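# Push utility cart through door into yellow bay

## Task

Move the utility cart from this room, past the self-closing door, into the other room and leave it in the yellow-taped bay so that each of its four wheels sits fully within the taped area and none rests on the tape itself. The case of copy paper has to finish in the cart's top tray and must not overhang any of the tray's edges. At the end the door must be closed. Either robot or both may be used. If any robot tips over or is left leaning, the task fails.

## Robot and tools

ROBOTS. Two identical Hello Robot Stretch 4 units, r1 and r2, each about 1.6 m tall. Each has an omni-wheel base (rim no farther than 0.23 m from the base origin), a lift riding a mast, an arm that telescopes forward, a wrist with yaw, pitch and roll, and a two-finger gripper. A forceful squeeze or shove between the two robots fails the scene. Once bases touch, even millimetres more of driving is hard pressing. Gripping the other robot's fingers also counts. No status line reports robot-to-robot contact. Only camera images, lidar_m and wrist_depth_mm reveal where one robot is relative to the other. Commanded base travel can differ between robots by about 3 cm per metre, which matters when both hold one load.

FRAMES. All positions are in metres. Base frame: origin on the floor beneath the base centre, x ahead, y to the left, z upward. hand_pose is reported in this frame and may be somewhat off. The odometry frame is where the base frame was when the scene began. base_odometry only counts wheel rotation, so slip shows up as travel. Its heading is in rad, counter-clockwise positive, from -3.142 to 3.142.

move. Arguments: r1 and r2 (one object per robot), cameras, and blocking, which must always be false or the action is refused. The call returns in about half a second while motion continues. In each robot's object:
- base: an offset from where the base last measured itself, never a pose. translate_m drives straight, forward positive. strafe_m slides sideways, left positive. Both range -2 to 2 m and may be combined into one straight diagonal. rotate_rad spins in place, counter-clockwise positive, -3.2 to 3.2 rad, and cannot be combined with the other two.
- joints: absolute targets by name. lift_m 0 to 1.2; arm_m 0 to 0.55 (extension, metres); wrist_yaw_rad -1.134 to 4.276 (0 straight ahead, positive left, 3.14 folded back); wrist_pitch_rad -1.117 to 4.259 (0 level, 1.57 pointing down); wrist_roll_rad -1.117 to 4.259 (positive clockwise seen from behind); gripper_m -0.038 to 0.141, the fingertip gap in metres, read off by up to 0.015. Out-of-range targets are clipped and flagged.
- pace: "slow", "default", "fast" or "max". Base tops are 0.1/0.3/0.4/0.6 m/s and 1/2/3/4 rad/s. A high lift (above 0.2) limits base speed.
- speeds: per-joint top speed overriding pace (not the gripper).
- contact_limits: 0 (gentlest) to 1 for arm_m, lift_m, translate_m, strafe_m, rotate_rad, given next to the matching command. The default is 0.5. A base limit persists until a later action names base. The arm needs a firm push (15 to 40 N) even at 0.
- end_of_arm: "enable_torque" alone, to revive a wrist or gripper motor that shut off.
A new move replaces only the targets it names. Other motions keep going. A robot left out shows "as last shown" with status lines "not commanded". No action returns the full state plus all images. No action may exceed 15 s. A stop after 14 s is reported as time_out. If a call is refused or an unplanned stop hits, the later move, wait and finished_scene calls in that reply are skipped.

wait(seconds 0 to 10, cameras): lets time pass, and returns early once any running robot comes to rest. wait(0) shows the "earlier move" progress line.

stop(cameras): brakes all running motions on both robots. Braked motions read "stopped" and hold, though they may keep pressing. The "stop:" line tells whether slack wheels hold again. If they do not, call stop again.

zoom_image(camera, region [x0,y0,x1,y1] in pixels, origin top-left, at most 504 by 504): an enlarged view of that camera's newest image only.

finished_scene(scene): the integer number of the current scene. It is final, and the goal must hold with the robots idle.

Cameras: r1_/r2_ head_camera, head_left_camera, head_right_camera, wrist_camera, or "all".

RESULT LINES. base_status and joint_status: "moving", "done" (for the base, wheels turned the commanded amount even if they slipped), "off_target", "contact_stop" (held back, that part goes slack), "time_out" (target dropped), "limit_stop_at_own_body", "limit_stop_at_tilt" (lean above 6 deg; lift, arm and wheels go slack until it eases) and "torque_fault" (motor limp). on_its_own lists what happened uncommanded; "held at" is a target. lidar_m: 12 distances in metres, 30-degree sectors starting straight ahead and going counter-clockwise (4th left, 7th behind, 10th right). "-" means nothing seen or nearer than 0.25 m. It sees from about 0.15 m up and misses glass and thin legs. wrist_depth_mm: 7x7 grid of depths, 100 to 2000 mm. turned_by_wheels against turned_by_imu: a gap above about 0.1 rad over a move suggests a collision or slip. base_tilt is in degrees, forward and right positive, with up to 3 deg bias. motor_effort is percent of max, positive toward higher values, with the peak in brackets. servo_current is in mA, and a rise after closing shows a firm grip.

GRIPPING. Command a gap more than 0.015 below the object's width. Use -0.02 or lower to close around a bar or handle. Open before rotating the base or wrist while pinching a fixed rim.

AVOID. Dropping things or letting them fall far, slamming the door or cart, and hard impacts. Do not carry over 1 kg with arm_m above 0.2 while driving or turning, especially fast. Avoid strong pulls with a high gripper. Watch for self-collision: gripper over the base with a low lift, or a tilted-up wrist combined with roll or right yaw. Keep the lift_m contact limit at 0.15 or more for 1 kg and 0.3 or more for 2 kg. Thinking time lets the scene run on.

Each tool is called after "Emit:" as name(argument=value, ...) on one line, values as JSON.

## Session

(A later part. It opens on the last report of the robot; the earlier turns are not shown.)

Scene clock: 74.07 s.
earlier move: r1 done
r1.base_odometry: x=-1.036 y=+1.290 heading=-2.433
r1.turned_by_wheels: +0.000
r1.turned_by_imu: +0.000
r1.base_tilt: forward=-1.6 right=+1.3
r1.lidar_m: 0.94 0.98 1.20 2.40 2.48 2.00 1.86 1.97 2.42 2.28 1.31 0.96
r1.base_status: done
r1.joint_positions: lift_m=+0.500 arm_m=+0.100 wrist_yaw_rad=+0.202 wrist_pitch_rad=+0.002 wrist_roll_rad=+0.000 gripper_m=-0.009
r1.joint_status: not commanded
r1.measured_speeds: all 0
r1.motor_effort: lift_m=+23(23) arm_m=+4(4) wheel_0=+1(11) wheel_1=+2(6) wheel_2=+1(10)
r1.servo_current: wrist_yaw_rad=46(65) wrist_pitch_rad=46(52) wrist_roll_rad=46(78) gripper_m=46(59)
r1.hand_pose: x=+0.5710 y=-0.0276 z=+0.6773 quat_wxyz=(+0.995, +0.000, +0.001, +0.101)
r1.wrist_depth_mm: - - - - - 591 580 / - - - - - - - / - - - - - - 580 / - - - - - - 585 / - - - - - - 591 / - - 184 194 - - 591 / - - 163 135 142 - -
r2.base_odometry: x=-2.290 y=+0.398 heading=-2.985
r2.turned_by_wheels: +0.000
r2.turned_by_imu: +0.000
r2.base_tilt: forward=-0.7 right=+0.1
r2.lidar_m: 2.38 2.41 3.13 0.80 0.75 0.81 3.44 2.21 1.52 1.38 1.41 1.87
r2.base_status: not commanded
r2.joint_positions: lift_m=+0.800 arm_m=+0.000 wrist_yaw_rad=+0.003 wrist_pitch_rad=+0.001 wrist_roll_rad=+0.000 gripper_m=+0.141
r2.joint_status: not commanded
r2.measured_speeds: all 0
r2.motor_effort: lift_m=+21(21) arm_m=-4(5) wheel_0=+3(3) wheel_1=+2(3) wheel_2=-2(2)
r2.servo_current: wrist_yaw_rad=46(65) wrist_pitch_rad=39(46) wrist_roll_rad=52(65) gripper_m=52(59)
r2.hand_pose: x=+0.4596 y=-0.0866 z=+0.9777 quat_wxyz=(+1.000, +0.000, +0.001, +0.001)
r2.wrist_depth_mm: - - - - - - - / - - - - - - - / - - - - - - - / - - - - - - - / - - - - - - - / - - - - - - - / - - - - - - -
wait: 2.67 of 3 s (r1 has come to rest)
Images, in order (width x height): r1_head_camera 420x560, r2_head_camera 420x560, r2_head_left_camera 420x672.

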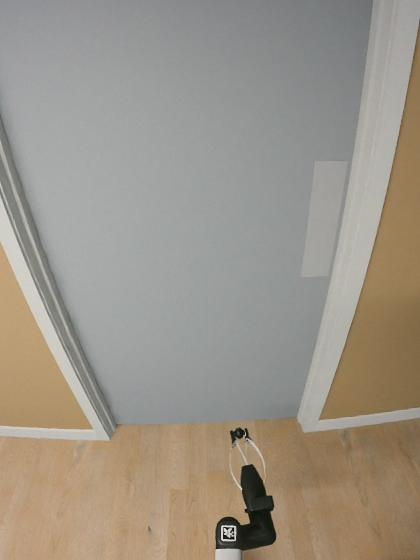

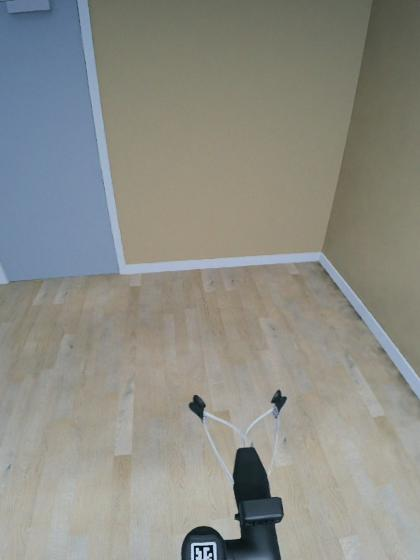

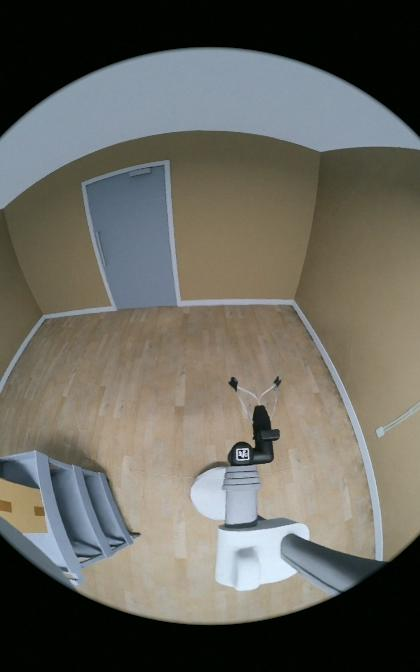

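Emit:
move(r1={"base":{"translate_m":0.2,"strafe_m":-0.1}}, blocking=false)

Emit:
wait(seconds=2.5)

Emit:
move(r1={"base":{"translate_m":0.68},"contact_limits":{"translate_m":1.0}}, blocking=false)

Emit:
wait(seconds=4, cameras=["r1_head_camera","r1_head_right_camera"])

Scene clock: 83.33 s.
move: r1 moving
r1.base_odometry: x=-1.070 y=+1.282 heading=-2.433
r1.turned_by_wheels: +0.000
r1.turned_by_imu: +0.000
r1.base_tilt: forward=-1.6 right=+1.3
r1.lidar_m: 0.92 0.97 1.17 2.43 2.52 2.04 1.92 2.01 2.38 2.29 1.28 0.95
r1.base_status: translate_m moving; strafe_m moving
r1.joint_positions: lift_m=+0.500 arm_m=+0.100 wrist_yaw_rad=+0.202 wrist_pitch_rad=+0.002 wrist_roll_rad=+0.000 gripper_m=-0.009
r1.joint_status: not commanded
r1.measured_speeds: translate_m=+0.121 strafe_m=-0.062 rotate_rad=-0.001 lift_m=+0.000 arm_m=+0.000 wrist_yaw_rad=+0.000 wrist_pitch_rad=+0.000 wrist_roll_rad=+0.000
r1.motor_effort: lift_m=+23(23) arm_m=+4(4) wheel_0=+8(11) wheel_1=+3(5) wheel_2=-10(10)
r1.servo_current: wrist_yaw_rad=72(72) wrist_pitch_rad=39(46) wrist_roll_rad=59(65) gripper_m=46(59)
r1.hand_pose: x=+0.5710 y=-0.0276 z=+0.6773 quat_wxyz=(+0.995, +0.000, +0.001, +0.101)
r1.wrist_depth_mm: - - - - - 564 559 / - - - - - 569 559 / - - - - - - 559 / - - - - - - 559 / - - - - - - 559 / - - 184 195 - - 564 / - - 162 135 142 - 569
r2: as last shown
pictures: none

Scene clock: 84.90 s.
earlier move: r1 done
r1.base_odometry: x=-1.253 y=+1.236 heading=-2.433
r1.turned_by_wheels: +0.000
r1.turned_by_imu: +0.000
r1.base_tilt: forward=-1.6 right=+1.2
r1.lidar_m: 0.76 0.78 0.96 2.30 2.59 2.21 2.08 2.19 2.28 2.19 1.06 0.78
r1.base_status: done
r1.joint_positions: lift_m=+0.500 arm_m=+0.100 wrist_yaw_rad=+0.202 wrist_pitch_rad=+0.002 wrist_roll_rad=+0.000 gripper_m=-0.009
r1.joint_status: not commanded
r1.measured_speeds: all 0
r1.motor_effort: lift_m=+23(23) arm_m=+4(4) wheel_0=+0(11) wheel_1=+3(6) wheel_2=+0(10)
r1.servo_current: wrist_yaw_rad=52(72) wrist_pitch_rad=33(52) wrist_roll_rad=59(65) gripper_m=39(59)
r1.hand_pose: x=+0.5710 y=-0.0276 z=+0.6773 quat_wxyz=(+0.995, +0.000, +0.001, +0.101)
r1.wrist_depth_mm: 484 466 452 439 424 418 407 / 484 469 455 442 430 418 404 / 484 469 455 439 433 418 407 / 484 473 459 439 430 421 404 / 488 473 459 442 433 421 407 / 488 477 455 195 430 418 410 / 492 477 181 186 153 421 415
r2.base_odometry: x=-2.290 y=+0.398 heading=-2.985
r2.turned_by_wheels: +0.000
r2.turned_by_imu: +0.000
r2.base_tilt: forward=-0.6 right=+0.0
r2.lidar_m: 2.38 2.43 3.14 0.81 0.74 0.83 3.46 2.21 1.50 1.39 1.44 1.89
r2.base_status: not commanded
r2.joint_positions: lift_m=+0.800 arm_m=+0.000 wrist_yaw_rad=+0.003 wrist_pitch_rad=+0.001 wrist_roll_rad=+0.000 gripper_m=+0.141
r2.joint_status: not commanded
r2.measured_speeds: all 0
r2.motor_effort: lift_m=+21(21) arm_m=-4(4) wheel_0=+2(3) wheel_1=+2(3) wheel_2=-2(2)
r2.servo_current: wrist_yaw_rad=46(59) wrist_pitch_rad=39(46) wrist_roll_rad=52(65) gripper_m=52(59)
r2.hand_pose: x=+0.4596 y=-0.0866 z=+0.9777 quat_wxyz=(+1.000, +0.000, +0.001, +0.001)
r2.wrist_depth_mm: - - - - - - - / - - - - - - - / - - - - - - - / - - - - - - - / - - - - - - - / - - - - - - - / - - - - - - -
wait: 1.57 of 2.5 s (r1 has come to rest)
pictures: none

Scene clock: 85.40 s.
move: r1 moving
r1.base_odometry: x=-1.277 y=+1.215 heading=-2.433
r1.turned_by_wheels: +0.000
r1.turned_by_imu: +0.000
r1.base_tilt: forward=-1.6 right=+1.2
r1.lidar_m: 0.71 0.76 0.94 2.21 2.59 2.26 2.12 2.21 2.33 2.19 1.01 0.73
r1.base_status: translate_m moving
r1.joint_positions: lift_m=+0.500 arm_m=+0.100 wrist_yaw_rad=+0.202 wrist_pitch_rad=+0.002 wrist_roll_rad=+0.000 gripper_m=-0.009
r1.joint_status: not commanded
r1.measured_speeds: translate_m=+0.121 strafe_m=+0.000 rotate_rad=+0.000 lift_m=+0.000 arm_m=+0.000 wrist_yaw_rad=+0.000 wrist_pitch_rad=+0.000 wrist_roll_rad=+0.000
r1.motor_effort: lift_m=+23(23) arm_m=+4(4) wheel_0=+4(7) wheel_1=+6(7) wheel_2=-8(9)
r1.servo_current: wrist_yaw_rad=52(72) wrist_pitch_rad=46(46) wrist_roll_rad=39(65) gripper_m=52(52)
r1.contact_limits: translate_m 1
r1.hand_pose: x=+0.5710 y=-0.0276 z=+0.6773 quat_wxyz=(+0.995, +0.000, +0.001, +0.101)
r1.wrist_depth_mm: 452 442 430 418 402 392 382 / 455 445 427 415 399 392 382 / 459 445 430 415 407 392 382 / 459 445 427 415 404 394 382 / 459 445 433 418 407 397 387 / 466 449 433 194 402 397 384 / 462 449 180 185 161 394 389
r2: as last shown
pictures: none

Scene clock: 88.67 s.
earlier move: r1 done
r1.base_odometry: x=-1.769 y=+0.794 heading=-2.434
r1.turned_by_wheels: -0.001
r1.turned_by_imu: +0.059
r1.base_tilt: forward=-1.6 right=+1.3
r1.lidar_m: 0.45 0.44 0.46 0.63 2.64 2.87 2.76 2.90 2.31 0.32 0.32 0.66
r1.base_status: done
r1.joint_positions: lift_m=+0.500 arm_m=+0.100 wrist_yaw_rad=+0.192 wrist_pitch_rad=+0.002 wrist_roll_rad=+0.000 gripper_m=-0.010
r1.joint_status: not commanded
r1.measured_speeds: all 0
r1.motor_effort: lift_m=+22(23) arm_m=+8(16) wheel_0=-1(14) wheel_1=+2(13) wheel_2=-11(33)
r1.servo_current: wrist_yaw_rad=59(111) wrist_pitch_rad=39(59) wrist_roll_rad=46(65) gripper_m=46(52)
r1.contact_limits: translate_m 1
r1.hand_pose: x=+0.5703 y=-0.0308 z=+0.6773 quat_wxyz=(+0.995, +0.000, +0.001, +0.096)
r1.wrist_depth_mm: 181 195 213 235 260 289 - / 179 195 213 236 260 294 - / 181 195 213 236 262 293 - / 182 196 214 236 262 296 - / 182 196 214 236 263 296 - / 181 196 210 200 260 298 - / 183 192 180 182 167 303 1576
r2.base_odometry: x=-2.290 y=+0.398 heading=-2.985
r2.turned_by_wheels: +0.000
r2.turned_by_imu: +0.000
r2.base_tilt: forward=-0.7 right=+0.1
r2.lidar_m: 2.35 2.18 3.13 0.79 0.75 0.80 3.47 2.22 1.51 1.38 1.41 1.87
r2.base_status: not commanded
r2.joint_positions: lift_m=+0.800 arm_m=+0.000 wrist_yaw_rad=+0.003 wrist_pitch_rad=+0.001 wrist_roll_rad=+0.000 gripper_m=+0.141
r2.joint_status: not commanded
r2.measured_speeds: all 0
r2.motor_effort: lift_m=+21(21) arm_m=-4(5) wheel_0=+3(3) wheel_1=+2(3) wheel_2=-2(2)
r2.servo_current: wrist_yaw_rad=46(65) wrist_pitch_rad=39(52) wrist_roll_rad=39(65) gripper_m=46(59)
r2.hand_pose: x=+0.4596 y=-0.0866 z=+0.9777 quat_wxyz=(+1.000, +0.000, +0.001, +0.001)
r2.wrist_depth_mm: - - - - - - - / - - - - - - - / - - - - - - - / - - - - - - - / - - - - - - - / - 192 - - - - - / - - - - - - -
wait: 3.27 of 4 s (r1 has come to rest)
Images, in order (width x height): r1_head_camera 420x560, r1_head_right_camera 420x672.

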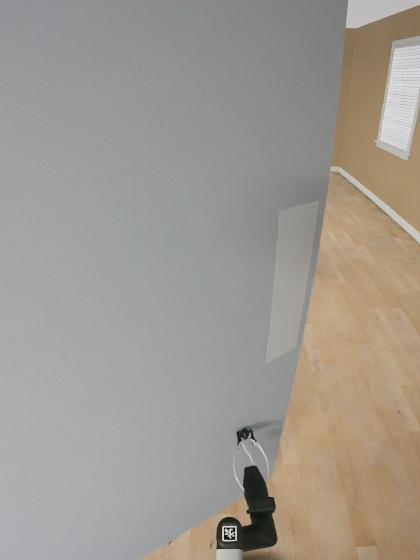

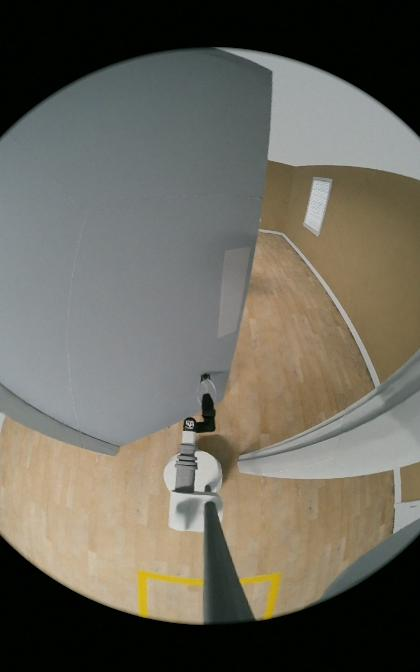

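Emit:
move(r1={"base":{"translate_m":0.3,"strafe_m":0.16},"contact_limits":{"translate_m":1.0}}, blocking=false)

Emit:
wait(seconds=3)

Emit:
move(r1={"base":{"translate_m":0.12,"strafe_m":0.14},"contact_limits":{"translate_m":1.0}}, blocking=false)

Emit:
wait(seconds=2)

Emit:
move(r1={"base":{"rotate_rad":0.3},"contact_limits":{"rotate_rad":1.0},"pace":"slow"}, blocking=false)

Emit:
wait(seconds=1.5, cameras=["r1_head_camera","r1_head_right_camera","r2_head_left_camera"])

Scene clock: 95.67 s.
move: r1 moving
r1.base_odometry: x=-1.782 y=+0.761 heading=-2.435
r1.turned_by_wheels: -0.001
r1.turned_by_imu: -0.002
r1.base_tilt: forward=-1.6 right=+1.3
r1.lidar_m: 0.43 0.40 0.43 0.59 2.59 2.92 2.78 2.93 2.32 0.30 0.33 0.66
r1.base_status: translate_m moving; strafe_m moving
r1.joint_positions: lift_m=+0.500 arm_m=+0.100 wrist_yaw_rad=+0.191 wrist_pitch_rad=+0.002 wrist_roll_rad=+0.000 gripper_m=-0.010
r1.joint_status: not commanded
r1.measured_speeds: translate_m=+0.123 strafe_m=+0.064 rotate_rad=+0.004 lift_m=+0.000 arm_m=+0.000 wrist_yaw_rad=+0.000 wrist_pitch_rad=+0.000 wrist_roll_rad=+0.000
r1.motor_effort: lift_m=+22(22) arm_m=+8(8) wheel_0=+0(3) wheel_1=+9(11) wheel_2=-24(25)
r1.servo_current: wrist_yaw_rad=78(85) wrist_pitch_rad=39(46) wrist_roll_rad=46(59) gripper_m=52(52)
r1.contact_limits: translate_m 1
r1.hand_pose: x=+0.5703 y=-0.0312 z=+0.6773 quat_wxyz=(+0.995, +0.000, +0.001, +0.095)
r1.wrist_depth_mm: 176 191 211 233 263 296 - / 176 190 211 235 264 296 - / 177 191 211 235 265 297 - / 178 193 212 236 265 298 - / 178 191 213 236 267 298 - / 175 192 208 197 262 301 - / 176 191 178 186 258 314 1618
r2: as last shown
pictures: none

Scene clock: 97.67 s.
earlier move: r1 done
r1.base_odometry: x=-1.893 y=+0.478 heading=-2.435
r1.turned_by_wheels: +0.000
r1.turned_by_imu: -0.005
r1.base_tilt: forward=-1.6 right=+1.3
r1.lidar_m: 0.38 0.28 0.27 0.28 0.49 3.17 3.07 3.19 0.49 0.50 2.46 3.32
r1.base_status: done
r1.joint_positions: lift_m=+0.500 arm_m=+0.100 wrist_yaw_rad=+0.188 wrist_pitch_rad=+0.002 wrist_roll_rad=+0.000 gripper_m=-0.010
r1.joint_status: not commanded
r1.measured_speeds: translate_m=+0.000 strafe_m=+0.000 rotate_rad=-0.001 lift_m=+0.000 arm_m=+0.000 wrist_yaw_rad=+0.000 wrist_pitch_rad=+0.000 wrist_roll_rad=+0.000
r1.motor_effort: lift_m=+22(22) arm_m=+7(8) wheel_0=-5(7) wheel_1=+0(12) wheel_2=-9(26)
r1.servo_current: wrist_yaw_rad=85(91) wrist_pitch_rad=46(52) wrist_roll_rad=52(72) gripper_m=46(52)
r1.contact_limits: translate_m 1
r1.hand_pose: x=+0.5702 y=-0.0320 z=+0.6773 quat_wxyz=(+0.996, +0.000, +0.001, +0.094)
r1.wrist_depth_mm: 140 163 201 241 304 - - / 140 167 196 243 306 - - / 140 165 197 243 304 - - / 147 164 197 244 306 - - / 141 169 197 244 307 - - / 141 165 187 198 182 - - / 144 161 159 180 182 1499 1618
r2.base_odometry: x=-2.290 y=+0.398 heading=-2.985
r2.turned_by_wheels: +0.000
r2.turned_by_imu: +0.000
r2.base_tilt: forward=-0.7 right=+0.1
r2.lidar_m: 2.37 1.85 3.11 0.78 0.74 0.80 3.45 2.20 1.50 1.38 1.42 1.82
r2.base_status: not commanded
r2.joint_positions: lift_m=+0.800 arm_m=+0.000 wrist_yaw_rad=+0.003 wrist_pitch_rad=+0.001 wrist_roll_rad=+0.000 gripper_m=+0.141
r2.joint_status: not commanded
r2.measured_speeds: all 0
r2.motor_effort: lift_m=+21(21) arm_m=-4(4) wheel_0=+2(3) wheel_1=+2(3) wheel_2=-2(2)
r2.servo_current: wrist_yaw_rad=52(65) wrist_pitch_rad=39(46) wrist_roll_rad=39(59) gripper_m=52(59)
r2.hand_pose: x=+0.4596 y=-0.0866 z=+0.9777 quat_wxyz=(+1.000, +0.000, +0.001, +0.001)
r2.wrist_depth_mm: - - - - - - - / - - - - - - - / - - - - - - - / - - - - - - - / - - - - - - - / - 193 - - - - - / - - - - - - -
wait: 2.00 of 3 s (r1 has come to rest)
pictures: none

Scene clock: 98.17 s.
move: r1 moving
r1.base_odometry: x=-1.894 y=+0.446 heading=-2.437
r1.turned_by_wheels: -0.002
r1.turned_by_imu: -0.003
r1.base_tilt: forward=-1.6 right=+1.3
r1.lidar_m: 0.34 0.26 0.25 0.26 0.42 3.19 3.10 3.23 0.52 0.52 2.48 3.38
r1.base_status: translate_m moving; strafe_m moving
r1.joint_positions: lift_m=+0.500 arm_m=+0.100 wrist_yaw_rad=+0.185 wrist_pitch_rad=+0.002 wrist_roll_rad=+0.000 gripper_m=-0.010
r1.joint_status: not commanded
r1.measured_speeds: translate_m=+0.082 strafe_m=+0.094 rotate_rad=+0.005 lift_m=+0.000 arm_m=+0.000 wrist_yaw_rad=+0.000 wrist_pitch_rad=+0.000 wrist_roll_rad=+0.000
r1.motor_effort: lift_m=+22(22) arm_m=+7(7) wheel_0=-17(17) wheel_1=+7(9) wheel_2=-21(23)
r1.servo_current: wrist_yaw_rad=78(91) wrist_pitch_rad=39(46) wrist_roll_rad=52(65) gripper_m=39(52)
r1.contact_limits: translate_m 1
r1.hand_pose: x=+0.5702 y=-0.0328 z=+0.6773 quat_wxyz=(+0.996, +0.000, +0.001, +0.092)
r1.wrist_depth_mm: 137 161 190 238 306 - - / 134 162 191 239 306 - - / 135 158 197 239 307 - - / 135 158 191 240 306 - - / 137 158 192 240 307 - - / 138 159 186 197 182 - - / 137 154 155 181 296 136 1661
r2: as last shown
pictures: none

Scene clock: 99.67 s.
earlier move: r1 done
r1.base_odometry: x=-1.894 y=+0.294 heading=-2.435
r1.turned_by_wheels: +0.002
r1.turned_by_imu: +0.001
r1.base_tilt: forward=-1.6 right=+1.3
r1.lidar_m: 0.33 0.25 - 0.25 0.25 3.30 3.21 3.33 0.66 0.98 2.61 3.57
r1.base_status: done
r1.joint_positions: lift_m=+0.500 arm_m=+0.100 wrist_yaw_rad=+0.197 wrist_pitch_rad=+0.002 wrist_roll_rad=+0.000 gripper_m=-0.010
r1.joint_status: not commanded
r1.measured_speeds: all 0
r1.motor_effort: lift_m=+22(22) arm_m=+4(7) wheel_0=-6(17) wheel_1=+14(15) wheel_2=-6(23)
r1.servo_current: wrist_yaw_rad=59(104) wrist_pitch_rad=39(52) wrist_roll_rad=46(65) gripper_m=52(52)
r1.contact_limits: translate_m 1
r1.hand_pose: x=+0.5708 y=-0.0292 z=+0.6773 quat_wxyz=(+0.995, +0.000, +0.001, +0.099)
r1.wrist_depth_mm: 139 170 202 262 - - - / 132 166 204 274 - - - / 132 160 204 277 1921 - - / 132 161 204 274 - - - / 132 161 203 274 - - - / 132 166 187 195 181 - - / 135 151 196 180 142 1576 1618
r2.base_odometry: x=-2.290 y=+0.398 heading=-2.985
r2.turned_by_wheels: +0.000
r2.turned_by_imu: +0.000
r2.base_tilt: forward=-0.7 right=+0.1
r2.lidar_m: 2.37 1.67 3.14 0.79 0.74 0.80 3.43 2.19 1.48 1.38 1.42 1.84
r2.base_status: not commanded
r2.joint_positions: lift_m=+0.800 arm_m=+0.000 wrist_yaw_rad=+0.003 wrist_pitch_rad=+0.001 wrist_roll_rad=+0.000 gripper_m=+0.141
r2.joint_status: not commanded
r2.measured_speeds: all 0
r2.motor_effort: lift_m=+21(21) arm_m=-4(4) wheel_0=+3(3) wheel_1=+2(3) wheel_2=-1(2)
r2.servo_current: wrist_yaw_rad=46(59) wrist_pitch_rad=39(46) wrist_roll_rad=46(52) gripper_m=46(59)
r2.hand_pose: x=+0.4596 y=-0.0866 z=+0.9777 quat_wxyz=(+1.000, +0.000, +0.001, +0.001)
r2.wrist_depth_mm: - - - - - - - / - - - - - - - / - - - - - - - / - - - - - - - / - - - - - - - / - 189 - - - - - / - - - - - - -
wait: 1.50 of 2 s (r1 has come to rest)
pictures: none

Scene clock: 100.17 s.
move: r1 moving
r1.base_odometry: x=-1.894 y=+0.294 heading=-2.313
r1.turned_by_wheels: +0.122
r1.turned_by_imu: +0.120
r1.base_tilt: forward=-1.5 right=+1.3
r1.lidar_m: 0.29 0.25 - 0.25 0.30 3.20 3.14 3.19 0.66 1.78 2.71 2.22
r1.base_status: rotate_rad moving
r1.joint_positions: lift_m=+0.500 arm_m=+0.100 wrist_yaw_rad=+0.177 wrist_pitch_rad=+0.002 wrist_roll_rad=+0.000 gripper_m=-0.010
r1.joint_status: not commanded
r1.measured_speeds: translate_m=-0.001 strafe_m=-0.001 rotate_rad=+0.481 lift_m=+0.000 arm_m=+0.000 wrist_yaw_rad=-0.074 wrist_pitch_rad=+0.000 wrist_roll_rad=+0.000
r1.motor_effort: lift_m=+22(22) arm_m=+4(4) wheel_0=-22(22) wheel_1=-11(12) wheel_2=-19(19)
r1.servo_current: wrist_yaw_rad=143(143) wrist_pitch_rad=39(46) wrist_roll_rad=46(52) gripper_m=39(52)
r1.contact_limits: rotate_rad 1
r1.hand_pose: x=+0.5701 y=-0.0353 z=+0.6773 quat_wxyz=(+0.996, +0.000, +0.001, +0.088)
r1.wrist_depth_mm: - 141 172 229 - - - / 116 138 173 229 - - - / 120 142 173 229 1863 - - / 114 134 180 229 - - - / 111 134 173 230 - - - / 116 138 167 195 180 - - / 113 130 153 178 1430 1397 1661
r2: as last shown
pictures: none

Scene clock: 101.07 s.
earlier move: r1 done
r1.base_odometry: x=-1.894 y=+0.294 heading=-2.136
r1.turned_by_wheels: +0.176
r1.turned_by_imu: +0.144
r1.base_tilt: forward=-1.6 right=+1.3
r1.lidar_m: 0.34 0.25 0.25 0.26 0.37 3.18 3.16 0.73 0.66 2.50 2.90 2.08
r1.base_status: done
r1.joint_positions: lift_m=+0.500 arm_m=+0.100 wrist_yaw_rad=+0.176 wrist_pitch_rad=+0.002 wrist_roll_rad=+0.000 gripper_m=-0.010
r1.joint_status: not commanded
r1.measured_speeds: all 0
r1.on_its_own: wrist_yaw_rad is at rest, and its servo_current (150 mA) is outside its rest range (0 to 104 mA)
r1.motor_effort: lift_m=+22(22) arm_m=+4(4) wheel_0=-8(27) wheel_1=-5(13) wheel_2=-7(26)
r1.servo_current: wrist_yaw_rad=150(182) wrist_pitch_rad=46(46) wrist_roll_rad=52(72) gripper_m=39(52)
r1.contact_limits: rotate_rad 1
r1.hand_pose: x=+0.5701 y=-0.0355 z=+0.6773 quat_wxyz=(+0.996, +0.000, +0.001, +0.088)
r1.wrist_depth_mm: 138 166 198 256 - - - / 135 166 199 254 340 - - / 138 160 198 254 336 1708 - / 135 160 197 255 334 - - / 138 160 196 254 334 - - / 134 160 185 200 182 1863 1863 / 137 155 167 185 164 1430 1576
r2.base_odometry: x=-2.290 y=+0.398 heading=-2.985
r2.turned_by_wheels: +0.000
r2.turned_by_imu: +0.000
r2.base_tilt: forward=-0.7 right=+0.1
r2.lidar_m: 2.38 1.58 3.09 0.80 0.73 0.80 3.43 2.18 1.50 1.40 1.43 1.86
r2.base_status: not commanded
r2.joint_positions: lift_m=+0.800 arm_m=+0.000 wrist_yaw_rad=+0.003 wrist_pitch_rad=+0.001 wrist_roll_rad=+0.000 gripper_m=+0.141
r2.joint_status: not commanded
r2.measured_speeds: all 0
r2.motor_effort: lift_m=+21(21) arm_m=-4(4) wheel_0=+2(3) wheel_1=+2(3) wheel_2=-1(2)
r2.servo_current: wrist_yaw_rad=52(59) wrist_pitch_rad=33(46) wrist_roll_rad=52(59) gripper_m=52(59)
r2.hand_pose: x=+0.4596 y=-0.0866 z=+0.9777 quat_wxyz=(+1.000, +0.000, +0.001, +0.001)
r2.wrist_depth_mm: - - - - - - - / - - - - - - - / - - - - - - - / 1182 - - - - - - / - - - - - - - / - 189 - - - - - / - - - - - - -
wait: 0.90 of 1.5 s (r1 has come to rest)
Images, in order (width x height): r1_head_camera 420x560, r1_head_right_camera 420x672, r2_head_left_camera 420x672.

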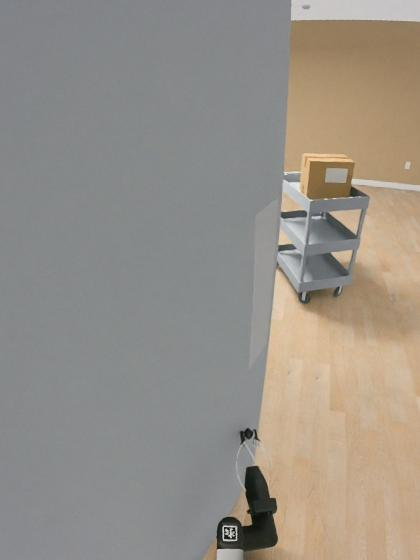

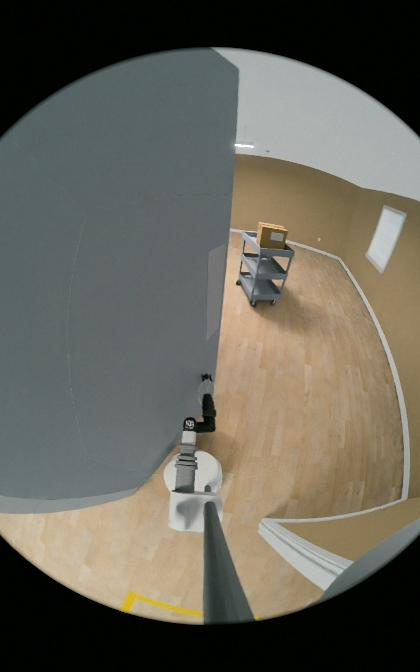

